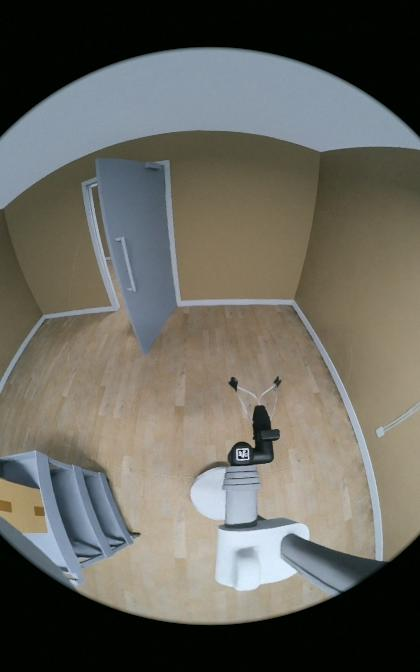

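Emit:
move(r1={"base":{"rotate_rad":0.15},"contact_limits":{"rotate_rad":1.0},"pace":"slow"}, r2={"base":{"rotate_rad":0.12}}, blocking=false)

Emit:
wait(seconds=0.8)

Emit:
wait(seconds=0.7, cameras=["r1_head_camera","r2_head_camera","r2_wrist_camera","r2_head_left_camera"])

Scene clock: 105.97 s.
move: r1 moving; r2 moving
r1.base_odometry: x=-1.894 y=+0.294 heading=-2.026
r1.turned_by_wheels: +0.110
r1.turned_by_imu: +0.101
r1.base_tilt: forward=-1.6 right=+1.3
r1.lidar_m: 0.33 0.25 0.25 0.26 0.43 3.16 3.21 0.65 0.67 2.50 3.11 2.00
r1.base_status: rotate_rad moving
r1.joint_positions: lift_m=+0.500 arm_m=+0.100 wrist_yaw_rad=+0.176 wrist_pitch_rad=+0.002 wrist_roll_rad=+0.000 gripper_m=-0.010
r1.joint_status: not commanded
r1.measured_speeds: translate_m=+0.001 strafe_m=-0.001 rotate_rad=+0.285 lift_m=+0.000 arm_m=+0.000 wrist_yaw_rad=-0.001 wrist_pitch_rad=+0.000 wrist_roll_rad=+0.000
r1.motor_effort: lift_m=+22(22) arm_m=+4(5) wheel_0=-23(23) wheel_1=-10(12) wheel_2=-20(22)
r1.servo_current: wrist_yaw_rad=150(169) wrist_pitch_rad=52(52) wrist_roll_rad=59(59) gripper_m=52(52)
r1.contact_limits: rotate_rad 1
r1.hand_pose: x=+0.5701 y=-0.0357 z=+0.6773 quat_wxyz=(+0.996, +0.000, +0.001, +0.088)
r1.wrist_depth_mm: 127 155 179 227 293 - - / 128 147 179 226 293 - - / 125 147 178 225 303 - 1576 / 127 144 178 224 290 - - / 124 151 178 225 303 - - / 126 146 172 184 180 - 1863 / 123 146 143 180 304 1464 1576
r2.base_odometry: x=-2.290 y=+0.398 heading=-2.866
r2.turned_by_wheels: +0.119
r2.turned_by_imu: +0.116
r2.base_tilt: forward=-0.7 right=+0.1
r2.lidar_m: 2.05 1.57 3.48 0.75 0.75 3.54 3.49 1.94 1.45 1.38 1.46 2.09
r2.base_status: rotate_rad moving
r2.joint_positions: lift_m=+0.800 arm_m=+0.000 wrist_yaw_rad=+0.003 wrist_pitch_rad=+0.001 wrist_roll_rad=+0.000 gripper_m=+0.141
r2.joint_status: not commanded
r2.measured_speeds: translate_m=+0.000 strafe_m=+0.000 rotate_rad=+0.016 lift_m=+0.000 arm_m=+0.000 wrist_yaw_rad=+0.000 wrist_pitch_rad=+0.000 wrist_roll_rad=+0.000
r2.motor_effort: lift_m=+21(21) arm_m=-4(4) wheel_0=-4(8) wheel_1=-4(9) wheel_2=-5(10)
r2.servo_current: wrist_yaw_rad=59(59) wrist_pitch_rad=39(46) wrist_roll_rad=52(52) gripper_m=52(59)
r2.hand_pose: x=+0.4595 y=-0.0867 z=+0.9777 quat_wxyz=(+1.000, +0.000, +0.001, +0.001)
r2.wrist_depth_mm: - - - - - - - / - - - - - - - / - - - - - - - / - - - - - - - / - - - - - - - / - 189 - - - - - / - - - - - - 1983
pictures: none

Scene clock: 106.27 s.
earlier move: r1 moving; r2 done
r1.base_odometry: x=-1.894 y=+0.294 heading=-1.988
r1.turned_by_wheels: +0.038
r1.turned_by_imu: +0.034
r1.base_tilt: forward=-1.6 right=+1.3
r1.lidar_m: 0.37 0.27 0.25 0.27 0.47 3.17 3.22 0.66 0.67 2.54 3.19 2.01
r1.base_status: rotate_rad moving
r1.joint_positions: lift_m=+0.500 arm_m=+0.100 wrist_yaw_rad=+0.176 wrist_pitch_rad=+0.002 wrist_roll_rad=+0.000 gripper_m=-0.010
r1.joint_status: not commanded
r1.measured_speeds: translate_m=+0.000 strafe_m=+0.000 rotate_rad=+0.004 lift_m=+0.000 arm_m=+0.000 wrist_yaw_rad=+0.000 wrist_pitch_rad=+0.000 wrist_roll_rad=+0.000
r1.motor_effort: lift_m=+22(22) arm_m=+4(5) wheel_0=-16(25) wheel_1=-3(12) wheel_2=-11(22)
r1.servo_current: wrist_yaw_rad=163(169) wrist_pitch_rad=46(52) wrist_roll_rad=65(65) gripper_m=39(52)
r1.contact_limits: rotate_rad 1
r1.hand_pose: x=+0.5701 y=-0.0357 z=+0.6773 quat_wxyz=(+0.996, +0.000, +0.001, +0.088)
r1.wrist_depth_mm: 140 166 201 253 340 - - / 141 166 200 252 324 - - / 141 166 200 251 322 - 1499 / 147 165 200 251 320 - - / 141 169 199 249 320 - - / 140 165 187 200 183 - 1756 / 142 160 159 185 290 1499 1499
r2.base_odometry: x=-2.290 y=+0.398 heading=-2.866
r2.turned_by_wheels: +0.000
r2.turned_by_imu: +0.000
r2.base_tilt: forward=-0.7 right=+0.0
r2.lidar_m: 2.00 1.54 3.47 0.78 0.74 3.55 3.50 1.96 1.44 1.38 1.47 2.07
r2.base_status: done
r2.joint_positions: lift_m=+0.800 arm_m=+0.000 wrist_yaw_rad=+0.003 wrist_pitch_rad=+0.001 wrist_roll_rad=+0.000 gripper_m=+0.141
r2.joint_status: not commanded
r2.measured_speeds: all 0
r2.motor_effort: lift_m=+21(21) arm_m=-4(4) wheel_0=-4(8) wheel_1=-2(9) wheel_2=-5(10)
r2.servo_current: wrist_yaw_rad=52(59) wrist_pitch_rad=39(46) wrist_roll_rad=46(52) gripper_m=46(59)
r2.hand_pose: x=+0.4595 y=-0.0867 z=+0.9777 quat_wxyz=(+1.000, +0.000, +0.001, +0.001)
r2.wrist_depth_mm: - - - - - - - / - - - - - - - / - 1205 - - - - - / - 1229 - - - - - / - 1205 - - - - - / - 217 - - - - - / - - - - - - 1983
wait: 0.30 of 0.8 s (r2 has come to rest)
pictures: none

Scene clock: 106.70 s.
earlier move: r1 done
r1.base_odometry: x=-1.894 y=+0.294 heading=-1.988
r1.turned_by_wheels: +0.000
r1.turned_by_imu: +0.000
r1.base_tilt: forward=-1.6 right=+1.3
r1.lidar_m: 0.37 0.27 0.26 0.29 0.47 3.18 3.22 0.64 0.66 2.52 3.19 2.04
r1.base_status: done
r1.joint_positions: lift_m=+0.500 arm_m=+0.100 wrist_yaw_rad=+0.181 wrist_pitch_rad=+0.002 wrist_roll_rad=+0.000 gripper_m=-0.010
r1.joint_status: not commanded
r1.measured_speeds: all 0
r1.on_its_own: wrist_yaw_rad is at rest, and its servo_current (117 mA) is outside its rest range (0 to 104 mA)
r1.motor_effort: lift_m=+22(22) arm_m=+4(5) wheel_0=-9(25) wheel_1=-5(12) wheel_2=-7(22)
r1.servo_current: wrist_yaw_rad=117(169) wrist_pitch_rad=39(52) wrist_roll_rad=52(65) gripper_m=46(52)
r1.contact_limits: rotate_rad 1
r1.hand_pose: x=+0.5702 y=-0.0342 z=+0.6773 quat_wxyz=(+0.996, +0.000, +0.001, +0.090)
r1.wrist_depth_mm: 141 167 202 253 342 - - / 141 167 201 252 324 - - / 141 167 202 252 324 - 1537 / 147 167 201 252 319 - - / 140 169 200 251 319 - - / 141 165 189 198 185 - 1808 / 143 160 168 184 290 1537 1464
r2.base_odometry: x=-2.290 y=+0.398 heading=-2.866
r2.turned_by_wheels: +0.000
r2.turned_by_imu: +0.000
r2.base_tilt: forward=-0.7 right=+0.1
r2.lidar_m: 2.01 1.55 3.48 0.77 0.74 3.53 3.48 1.97 1.44 1.40 1.43 2.05
r2.base_status: done
r2.joint_positions: lift_m=+0.800 arm_m=+0.000 wrist_yaw_rad=+0.003 wrist_pitch_rad=+0.001 wrist_roll_rad=+0.000 gripper_m=+0.141
r2.joint_status: not commanded
r2.measured_speeds: all 0
r2.motor_effort: lift_m=+21(21) arm_m=-4(4) wheel_0=-4(8) wheel_1=-2(9) wheel_2=-5(10)
r2.servo_current: wrist_yaw_rad=59(59) wrist_pitch_rad=39(46) wrist_roll_rad=59(59) gripper_m=52(59)
r2.hand_pose: x=+0.4595 y=-0.0867 z=+0.9777 quat_wxyz=(+1.000, +0.000, +0.001, +0.001)
r2.wrist_depth_mm: - - - - - - - / - - - - - - - / - 1229 - - - - - / - 1229 - - - - - / - 1229 - - - - - / - 218 - - - - - / - - - - - - 1921
wait: 0.43 of 0.7 s (r1 has come to rest)
pictures: r1_head_camera, r2_head_camera, r2_head_left_camera, r2_wrist_camera
Images, in order (width x height): r1_head_camera 420x560, r2_head_camera 420x560, r2_head_left_camera 420x672, r2_wrist_camera 616x392.

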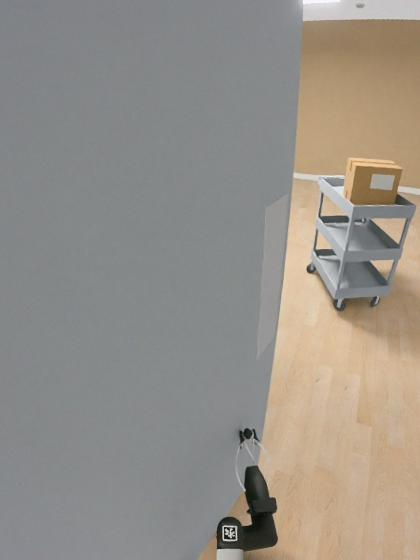

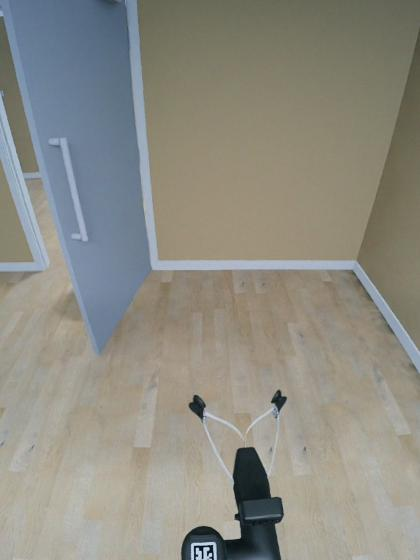

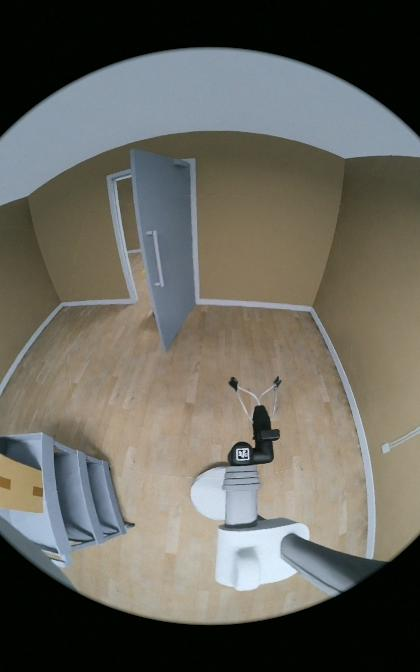

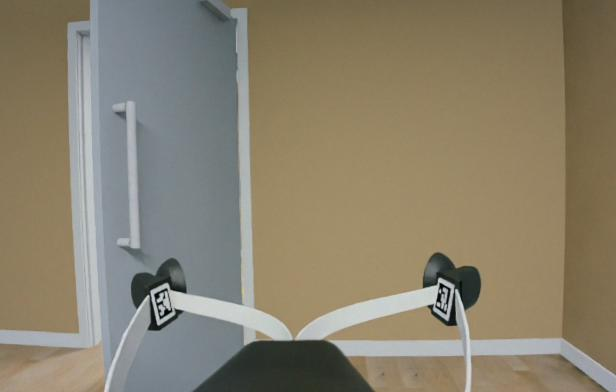

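Emit:
move(r1={"base":{"translate_m":0.05,"strafe_m":0.08},"contact_limits":{"translate_m":1.0}}, r2={"base":{"translate_m":0.62,"strafe_m":0.5}}, blocking=false)

Emit:
wait(seconds=1.2)

Emit:
wait(seconds=3, cameras=["r2_head_camera","r2_wrist_camera","r2_head_left_camera"])

Scene clock: 115.87 s.
move: r1 moving; r2 moving
r1.base_odometry: x=-1.877 y=+0.268 heading=-1.990
r1.turned_by_wheels: -0.002
r1.turned_by_imu: -0.004
r1.base_tilt: forward=-1.6 right=+1.3
r1.lidar_m: 0.33 0.26 0.25 0.25 0.39 3.20 3.23 0.69 0.71 2.56 3.19 2.04
r1.base_status: translate_m moving; strafe_m moving
r1.joint_positions: lift_m=+0.500 arm_m=+0.100 wrist_yaw_rad=+0.181 wrist_pitch_rad=+0.002 wrist_roll_rad=+0.000 gripper_m=-0.010
r1.joint_status: not commanded
r1.measured_speeds: translate_m=+0.066 strafe_m=+0.102 rotate_rad=-0.001 lift_m=+0.000 arm_m=+0.000 wrist_yaw_rad=+0.000 wrist_pitch_rad=+0.000 wrist_roll_rad=+0.000
r1.motor_effort: lift_m=+22(22) arm_m=+4(5) wheel_0=-15(16) wheel_1=+7(8) wheel_2=-20(20)
r1.servo_current: wrist_yaw_rad=117(124) wrist_pitch_rad=33(52) wrist_roll_rad=39(72) gripper_m=39(46)
r1.contact_limits: translate_m 1
r1.hand_pose: x=+0.5702 y=-0.0342 z=+0.6773 quat_wxyz=(+0.996, +0.000, +0.001, +0.090)
r1.wrist_depth_mm: 139 162 192 246 336 - - / 133 161 193 246 319 - - / 133 158 198 244 319 - 1576 / 133 158 192 243 317 - - / 135 157 191 242 315 - - / 132 156 185 198 183 - 1464 / 135 152 162 181 314 136 1464
r2.base_odometry: x=-2.309 y=+0.371 heading=-2.866
r2.turned_by_wheels: +0.000
r2.turned_by_imu: +0.000
r2.base_tilt: forward=-0.7 right=+0.1
r2.lidar_m: 1.92 1.48 3.46 0.77 0.75 3.57 3.52 1.96 1.42 1.41 1.49 2.10
r2.base_status: translate_m moving; strafe_m moving
r2.joint_positions: lift_m=+0.800 arm_m=+0.000 wrist_yaw_rad=+0.002 wrist_pitch_rad=+0.001 wrist_roll_rad=+0.000 gripper_m=+0.141
r2.joint_status: not commanded
r2.measured_speeds: translate_m=+0.101 strafe_m=+0.082 rotate_rad=-0.002 lift_m=+0.000 arm_m=+0.000 wrist_yaw_rad=+0.000 wrist_pitch_rad=+0.000 wrist_roll_rad=+0.000
r2.motor_effort: lift_m=+21(21) arm_m=-4(4) wheel_0=-4(10) wheel_1=+11(11) wheel_2=-11(12)
r2.servo_current: wrist_yaw_rad=59(65) wrist_pitch_rad=39(46) wrist_roll_rad=39(46) gripper_m=52(59)
r2.hand_pose: x=+0.4595 y=-0.0867 z=+0.9777 quat_wxyz=(+1.000, +0.000, +0.001, +0.001)
r2.wrist_depth_mm: - - - - - - - / - - - - - - - / - 1182 - - - - - / - 1182 - - - - - / - 1160 - - - - - / - 217 - - - - - / - - - - - - 1921
pictures: none

Scene clock: 116.90 s.
earlier move: r1 done; r2 moving
r1.base_odometry: x=-1.842 y=+0.216 heading=-1.990
r1.turned_by_wheels: +0.001
r1.turned_by_imu: +0.000
r1.base_tilt: forward=-1.6 right=+1.3
r1.lidar_m: 0.35 0.25 0.25 0.25 0.30 3.19 3.24 0.75 0.75 2.64 3.27 2.00
r1.base_status: done
r1.joint_positions: lift_m=+0.500 arm_m=+0.100 wrist_yaw_rad=+0.181 wrist_pitch_rad=+0.002 wrist_roll_rad=+0.000 gripper_m=-0.010
r1.joint_status: not commanded
r1.measured_speeds: all 0
r1.motor_effort: lift_m=+22(22) arm_m=+4(5) wheel_0=-12(18) wheel_1=-2(8) wheel_2=-7(21)
r1.servo_current: wrist_yaw_rad=104(124) wrist_pitch_rad=39(52) wrist_roll_rad=33(72) gripper_m=46(46)
r1.contact_limits: translate_m 1
r1.hand_pose: x=+0.5702 y=-0.0342 z=+0.6773 quat_wxyz=(+0.996, +0.000, +0.001, +0.090)
r1.wrist_depth_mm: 136 161 196 260 362 - - / 130 161 196 259 357 - - / 130 156 196 257 379 - 1576 / 133 156 195 257 377 - - / 129 155 195 255 375 - - / 129 155 181 199 183 - 1430 / 128 150 167 185 180 1499 1499
r2.base_odometry: x=-2.459 y=+0.159 heading=-2.866
r2.turned_by_wheels: +0.000
r2.turned_by_imu: +0.001
r2.base_tilt: forward=-0.7 right=+0.1
r2.lidar_m: 1.27 1.22 3.18 0.71 0.68 0.74 3.72 2.20 1.62 1.57 1.67 2.25
r2.base_status: translate_m moving; strafe_m moving
r2.joint_positions: lift_m=+0.800 arm_m=+0.000 wrist_yaw_rad=+0.002 wrist_pitch_rad=+0.001 wrist_roll_rad=+0.000 gripper_m=+0.141
r2.joint_status: not commanded
r2.measured_speeds: translate_m=+0.232 strafe_m=+0.189 rotate_rad=+0.002 lift_m=+0.000 arm_m=+0.000 wrist_yaw_rad=+0.000 wrist_pitch_rad=+0.000 wrist_roll_rad=+0.000
r2.motor_effort: lift_m=+21(21) arm_m=-4(4) wheel_0=-4(10) wheel_1=+8(12) wheel_2=-8(13)
r2.servo_current: wrist_yaw_rad=46(65) wrist_pitch_rad=39(46) wrist_roll_rad=39(59) gripper_m=59(59)
r2.hand_pose: x=+0.4595 y=-0.0867 z=+0.9777 quat_wxyz=(+1.000, +0.000, +0.001, +0.001)
r2.wrist_depth_mm: - - - - - - - / - - - - - - - / - - - - - - - / - - - - - - - / - - - - - - - / - - - 157 187 185 - / - - - - - - -
wait: 1.03 of 1.2 s (r1 has come to rest)
pictures: none

Scene clock: 119.43 s.
earlier move: r2 done
r1.base_odometry: x=-1.842 y=+0.216 heading=-1.990
r1.turned_by_wheels: +0.000
r1.turned_by_imu: +0.000
r1.base_tilt: forward=-1.6 right=+1.3
r1.lidar_m: 0.33 0.25 0.25 0.25 0.30 3.19 3.24 0.75 0.75 2.61 3.28 1.34
r1.base_status: done
r1.joint_positions: lift_m=+0.500 arm_m=+0.100 wrist_yaw_rad=+0.181 wrist_pitch_rad=+0.002 wrist_roll_rad=+0.000 gripper_m=-0.010
r1.joint_status: not commanded
r1.measured_speeds: all 0
r1.on_its_own: wrist_yaw_rad is at rest, and its servo_current (124 mA) is outside its rest range (0 to 104 mA)
r1.motor_effort: lift_m=+22(22) arm_m=+4(5) wheel_0=-12(18) wheel_1=-2(8) wheel_2=-7(21)
r1.servo_current: wrist_yaw_rad=124(137) wrist_pitch_rad=39(52) wrist_roll_rad=59(72) gripper_m=46(52)
r1.contact_limits: translate_m 1
r1.hand_pose: x=+0.5702 y=-0.0342 z=+0.6773 quat_wxyz=(+0.996, +0.000, +0.001, +0.090)
r1.wrist_depth_mm: 137 162 196 259 362 - - / 130 161 196 260 364 - - / 129 156 195 258 377 - 1499 / 133 156 195 257 377 - - / 129 156 195 255 373 - - / 129 155 181 200 183 - 1397 / 127 150 168 185 312 1008 1499
r2.base_odometry: x=-2.750 y=-0.251 heading=-2.866
r2.turned_by_wheels: +0.000
r2.turned_by_imu: +0.001
r2.base_tilt: forward=-0.7 right=+0.1
r2.lidar_m: 0.78 1.47 2.64 2.84 0.89 0.64 0.92 2.64 1.99 1.89 1.98 1.85
r2.base_status: done
r2.joint_positions: lift_m=+0.800 arm_m=+0.000 wrist_yaw_rad=+0.002 wrist_pitch_rad=+0.001 wrist_roll_rad=+0.000 gripper_m=+0.141
r2.joint_status: not commanded
r2.measured_speeds: all 0
r2.motor_effort: lift_m=+21(21) arm_m=-4(4) wheel_0=-3(10) wheel_1=+3(12) wheel_2=-4(13)
r2.servo_current: wrist_yaw_rad=46(65) wrist_pitch_rad=39(46) wrist_roll_rad=52(59) gripper_m=52(59)
r2.hand_pose: x=+0.4595 y=-0.0867 z=+0.9777 quat_wxyz=(+1.000, +0.000, +0.001, +0.001)
r2.wrist_depth_mm: - - 1281 585 - - - / - - - 591 - - - / - - - 585 - - - / - - - 585 - - - / - - 1366 - - - - / - 1576 216 166 187 185 - / - 1921 1808 - - - -
wait: 2.53 of 3 s (r2 has come to rest)
pictures: r2_head_camera, r2_head_left_camera, r2_wrist_camera
Images, in order (width x height): r2_head_camera 420x560, r2_head_left_camera 420x672, r2_wrist_camera 616x392.

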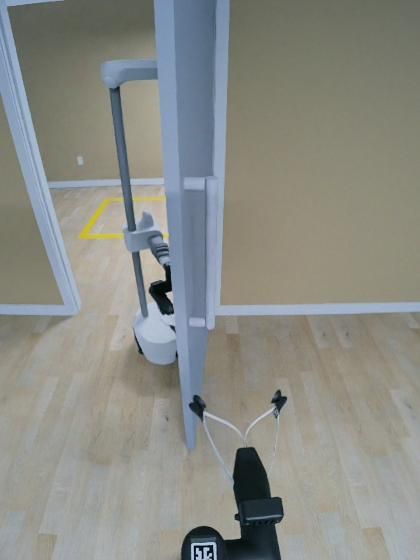

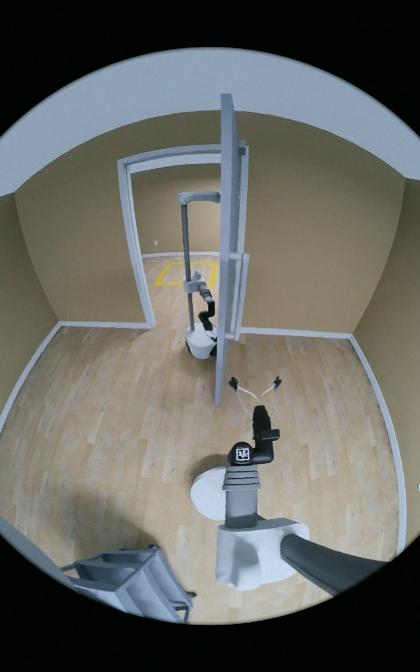

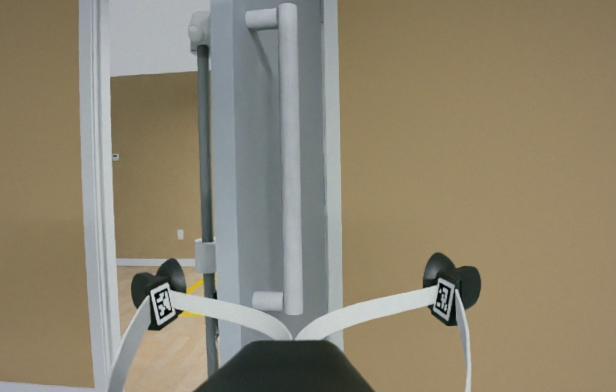

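Emit:
move(r2={"base":{"strafe_m":0.085,"translate_m":0.1}}, blocking=false)

Emit:
wait(seconds=1.5)

Emit:
move(r2={"base":{"translate_m":0.25},"pace":"slow"}, blocking=false)

Emit:
wait(seconds=3.5, cameras=["r2_wrist_camera","r2_head_left_camera"])

Scene clock: 127.17 s.
move: r2 moving
r1.base_odometry: x=-1.842 y=+0.216 heading=-1.990
r1.turned_by_wheels: +0.000
r1.turned_by_imu: +0.000
r1.base_tilt: forward=-1.6 right=+1.3
r1.lidar_m: 0.33 0.25 0.25 0.25 0.31 3.19 3.23 0.76 0.76 2.62 3.27 1.29
r1.base_status: not commanded
r1.joint_positions: lift_m=+0.500 arm_m=+0.100 wrist_yaw_rad=+0.181 wrist_pitch_rad=+0.002 wrist_roll_rad=+0.000 gripper_m=-0.010
r1.joint_status: not commanded
r1.measured_speeds: all 0
r1.motor_effort: lift_m=+22(22) arm_m=+4(4) wheel_0=-11(12) wheel_1=-2(2) wheel_2=-7(7)
r1.servo_current: wrist_yaw_rad=124(124) wrist_pitch_rad=46(46) wrist_roll_rad=59(59) gripper_m=39(46)
r1.contact_limits: translate_m 1
r1.hand_pose: x=+0.5702 y=-0.0342 z=+0.6773 quat_wxyz=(+0.996, +0.000, +0.001, +0.090)
r1.wrist_depth_mm: 136 161 196 258 364 - - / 130 161 196 260 357 - - / 129 156 195 257 355 - 1537 / 132 156 195 257 353 - - / 129 156 195 255 351 - - / 129 155 181 200 182 - 1397 / 128 150 167 186 312 1078 1499
r2.base_odometry: x=-2.769 y=-0.279 heading=-2.867
r2.turned_by_wheels: +0.000
r2.turned_by_imu: +0.000
r2.base_tilt: forward=-0.7 right=+0.0
r2.lidar_m: 0.75 2.00 2.55 2.80 0.97 0.64 0.89 2.67 2.02 1.92 2.04 1.80
r2.base_status: translate_m moving; strafe_m moving
r2.joint_positions: lift_m=+0.800 arm_m=+0.000 wrist_yaw_rad=+0.002 wrist_pitch_rad=+0.001 wrist_roll_rad=+0.000 gripper_m=+0.141
r2.joint_status: not commanded
r2.measured_speeds: translate_m=+0.099 strafe_m=+0.084 rotate_rad=-0.001 lift_m=+0.000 arm_m=+0.000 wrist_yaw_rad=+0.000 wrist_pitch_rad=+0.000 wrist_roll_rad=+0.000
r2.motor_effort: lift_m=+21(21) arm_m=-4(4) wheel_0=-4(7) wheel_1=+10(12) wheel_2=-11(12)
r2.servo_current: wrist_yaw_rad=52(52) wrist_pitch_rad=39(46) wrist_roll_rad=46(52) gripper_m=52(59)
r2.hand_pose: x=+0.4595 y=-0.0867 z=+0.9777 quat_wxyz=(+1.000, +0.000, +0.001, +0.001)
r2.wrist_depth_mm: - - 1281 - - - - / - - - - - - - / - - - - - - - / - - - 569 - - - / - - - 569 - - - / - 1618 525 166 187 185 - / - 1921 1921 - - - -
pictures: none

Scene clock: 128.37 s.
earlier move: r2 done
r1.base_odometry: x=-1.842 y=+0.216 heading=-1.990
r1.turned_by_wheels: +0.000
r1.turned_by_imu: +0.000
r1.base_tilt: forward=-1.6 right=+1.3
r1.lidar_m: 0.32 0.25 0.25 0.25 0.30 3.18 3.24 0.74 0.78 2.62 3.25 1.21
r1.base_status: not commanded
r1.joint_positions: lift_m=+0.500 arm_m=+0.100 wrist_yaw_rad=+0.181 wrist_pitch_rad=+0.002 wrist_roll_rad=+0.000 gripper_m=-0.010
r1.joint_status: not commanded
r1.measured_speeds: all 0
r1.on_its_own: wrist_yaw_rad is at rest, and its servo_current (124 mA) is outside its rest range (0 to 104 mA)
r1.motor_effort: lift_m=+22(22) arm_m=+4(4) wheel_0=-11(12) wheel_1=-2(2) wheel_2=-7(7)
r1.servo_current: wrist_yaw_rad=124(130) wrist_pitch_rad=39(52) wrist_roll_rad=59(65) gripper_m=46(52)
r1.contact_limits: translate_m 1
r1.hand_pose: x=+0.5702 y=-0.0342 z=+0.6773 quat_wxyz=(+0.996, +0.000, +0.001, +0.090)
r1.wrist_depth_mm: 137 161 196 260 362 - - / 130 161 196 259 382 - - / 130 157 195 258 377 - 1537 / 132 156 196 257 377 - - / 129 156 195 256 375 - - / 129 155 181 199 182 - 1430 / 127 150 167 186 310 1098 1464
r2.base_odometry: x=-2.824 y=-0.360 heading=-2.867
r2.turned_by_wheels: +0.000
r2.turned_by_imu: +0.000
r2.base_tilt: forward=-0.7 right=+0.1
r2.lidar_m: 0.65 1.90 2.47 2.76 2.90 0.65 0.85 2.78 2.06 2.01 2.13 1.74
r2.base_status: done
r2.joint_positions: lift_m=+0.800 arm_m=+0.000 wrist_yaw_rad=+0.002 wrist_pitch_rad=+0.001 wrist_roll_rad=+0.000 gripper_m=+0.141
r2.joint_status: not commanded
r2.measured_speeds: all 0
r2.motor_effort: lift_m=+21(21) arm_m=-4(4) wheel_0=-4(10) wheel_1=+1(12) wheel_2=-4(12)
r2.servo_current: wrist_yaw_rad=46(59) wrist_pitch_rad=39(52) wrist_roll_rad=52(59) gripper_m=59(59)
r2.hand_pose: x=+0.4595 y=-0.0867 z=+0.9777 quat_wxyz=(+1.000, +0.000, +0.001, +0.001)
r2.wrist_depth_mm: - - - 484 - - - / - - - - - - - / - - - - - - - / - - - 484 - - - / - - - - - - - / - 218 831 161 187 184 - / - - - - - - -
wait: 1.20 of 1.5 s (r2 has come to rest)
pictures: none

Scene clock: 128.87 s.
move: r2 moving
r1.base_odometry: x=-1.842 y=+0.216 heading=-1.990
r1.turned_by_wheels: +0.000
r1.turned_by_imu: +0.000
r1.base_tilt: forward=-1.6 right=+1.3
r1.lidar_m: 0.34 0.25 0.25 0.25 0.31 3.19 3.24 0.74 0.77 2.60 3.29 1.15
r1.base_status: not commanded
r1.joint_positions: lift_m=+0.500 arm_m=+0.100 wrist_yaw_rad=+0.181 wrist_pitch_rad=+0.002 wrist_roll_rad=+0.000 gripper_m=-0.010
r1.joint_status: not commanded
r1.measured_speeds: all 0
r1.motor_effort: lift_m=+22(22) arm_m=+4(4) wheel_0=-11(12) wheel_1=-2(2) wheel_2=-7(7)
r1.servo_current: wrist_yaw_rad=130(130) wrist_pitch_rad=39(52) wrist_roll_rad=46(65) gripper_m=46(46)
r1.contact_limits: translate_m 1
r1.hand_pose: x=+0.5702 y=-0.0342 z=+0.6773 quat_wxyz=(+0.996, +0.000, +0.001, +0.090)
r1.wrist_depth_mm: 137 161 196 260 359 - - / 130 161 196 259 384 - - / 129 156 195 257 377 - 1537 / 133 156 195 257 377 - - / 129 156 195 257 375 - - / 129 155 181 200 183 - 1397 / 128 150 167 185 309 1098 1499
r2.base_odometry: x=-2.835 y=-0.364 heading=-2.866
r2.turned_by_wheels: +0.000
r2.turned_by_imu: +0.000
r2.base_tilt: forward=-0.7 right=+0.1
r2.lidar_m: 0.66 1.89 2.48 2.76 2.90 0.71 0.88 2.77 2.08 1.99 2.10 1.72
r2.base_status: translate_m moving
r2.joint_positions: lift_m=+0.800 arm_m=+0.000 wrist_yaw_rad=+0.002 wrist_pitch_rad=+0.001 wrist_roll_rad=+0.000 gripper_m=+0.141
r2.joint_status: not commanded
r2.measured_speeds: translate_m=+0.048 strafe_m=+0.000 rotate_rad=-0.001 lift_m=+0.000 arm_m=+0.000 wrist_yaw_rad=+0.000 wrist_pitch_rad=+0.000 wrist_roll_rad=+0.000
r2.motor_effort: lift_m=+21(21) arm_m=-4(4) wheel_0=+6(8) wheel_1=+5(6) wheel_2=-8(10)
r2.servo_current: wrist_yaw_rad=46(65) wrist_pitch_rad=39(46) wrist_roll_rad=46(52) gripper_m=46(59)
r2.hand_pose: x=+0.4595 y=-0.0867 z=+0.9777 quat_wxyz=(+1.000, +0.000, +0.001, +0.001)
r2.wrist_depth_mm: - - - 477 - - - / - - - - - - - / - - - - - - - / - - - - - - - / - - 1255 - - - - / - 1464 831 160 187 185 - / - - 1921 - - - -
pictures: none

Scene clock: 132.13 s.
earlier move: r2 done
r1.base_odometry: x=-1.842 y=+0.216 heading=-1.990
r1.turned_by_wheels: +0.000
r1.turned_by_imu: +0.000
r1.base_tilt: forward=-1.6 right=+1.3
r1.lidar_m: 0.31 0.25 0.25 0.25 0.28 3.17 3.22 0.77 0.73 2.60 3.30 0.97
r1.base_status: not commanded
r1.joint_positions: lift_m=+0.500 arm_m=+0.100 wrist_yaw_rad=+0.181 wrist_pitch_rad=+0.002 wrist_roll_rad=+0.000 gripper_m=-0.010
r1.joint_status: not commanded
r1.measured_speeds: all 0
r1.on_its_own: wrist_yaw_rad is at rest, and its servo_current (117 mA) is outside its rest range (0 to 104 mA)
r1.motor_effort: lift_m=+22(22) arm_m=+4(4) wheel_0=-12(12) wheel_1=-2(2) wheel_2=-7(7)
r1.servo_current: wrist_yaw_rad=117(137) wrist_pitch_rad=39(52) wrist_roll_rad=46(72) gripper_m=46(52)
r1.contact_limits: translate_m 1
r1.hand_pose: x=+0.5702 y=-0.0342 z=+0.6773 quat_wxyz=(+0.996, +0.000, +0.001, +0.090)
r1.wrist_depth_mm: 136 162 196 260 574 820 - / 130 161 196 260 357 - - / 129 156 195 257 355 - 1499 / 133 157 195 257 353 - - / 129 156 195 256 373 - - / 129 155 181 200 183 - 1430 / 128 150 167 184 309 1464 1464
r2.base_odometry: x=-3.064 y=-0.428 heading=-2.866
r2.turned_by_wheels: +0.000
r2.turned_by_imu: +0.001
r2.base_tilt: forward=-0.7 right=+0.1
r2.lidar_m: 0.41 1.12 2.13 2.75 2.86 0.91 1.04 2.77 2.08 2.00 2.01 0.45
r2.base_status: done
r2.joint_positions: lift_m=+0.800 arm_m=+0.000 wrist_yaw_rad=+0.002 wrist_pitch_rad=+0.001 wrist_roll_rad=+0.000 gripper_m=+0.141
r2.joint_status: not commanded
r2.measured_speeds: all 0
r2.motor_effort: lift_m=+21(21) arm_m=-4(4) wheel_0=+4(10) wheel_1=+5(8) wheel_2=-6(10)
r2.servo_current: wrist_yaw_rad=46(65) wrist_pitch_rad=39(46) wrist_roll_rad=39(59) gripper_m=52(59)
r2.hand_pose: x=+0.4595 y=-0.0867 z=+0.9777 quat_wxyz=(+1.000, +0.000, +0.001, +0.001)
r2.wrist_depth_mm: 1229 - 193 290 236 - - / - - 193 290 238 - - / - - 195 289 240 - - / - - 196 330 240 - - / 1308 - 196 327 241 - - / 1281 - 196 246 212 185 - / - - 199 - - - -
wait: 3.27 of 3.5 s (r2 has come to rest)
pictures: r2_head_left_camera, r2_wrist_camera
Images, in order (width x height): r2_head_left_camera 420x672, r2_wrist_camera 616x392.

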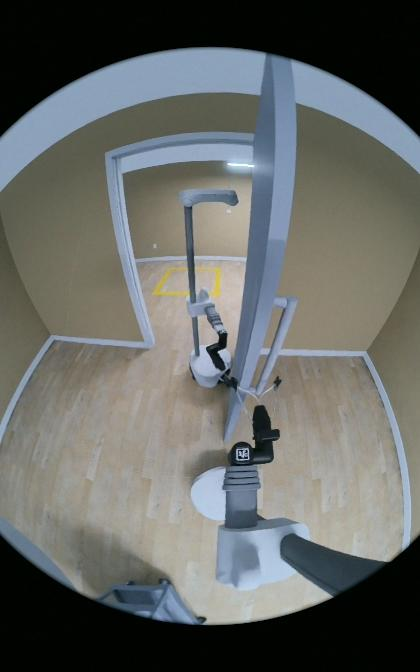

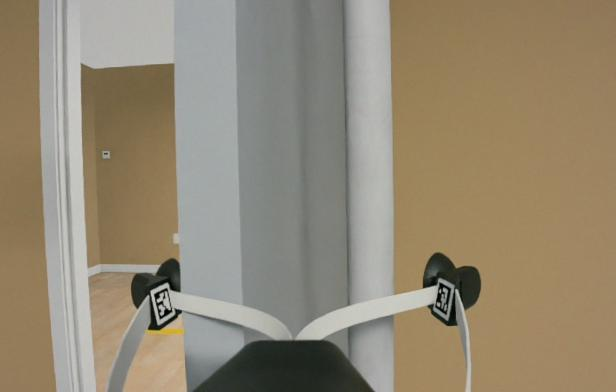

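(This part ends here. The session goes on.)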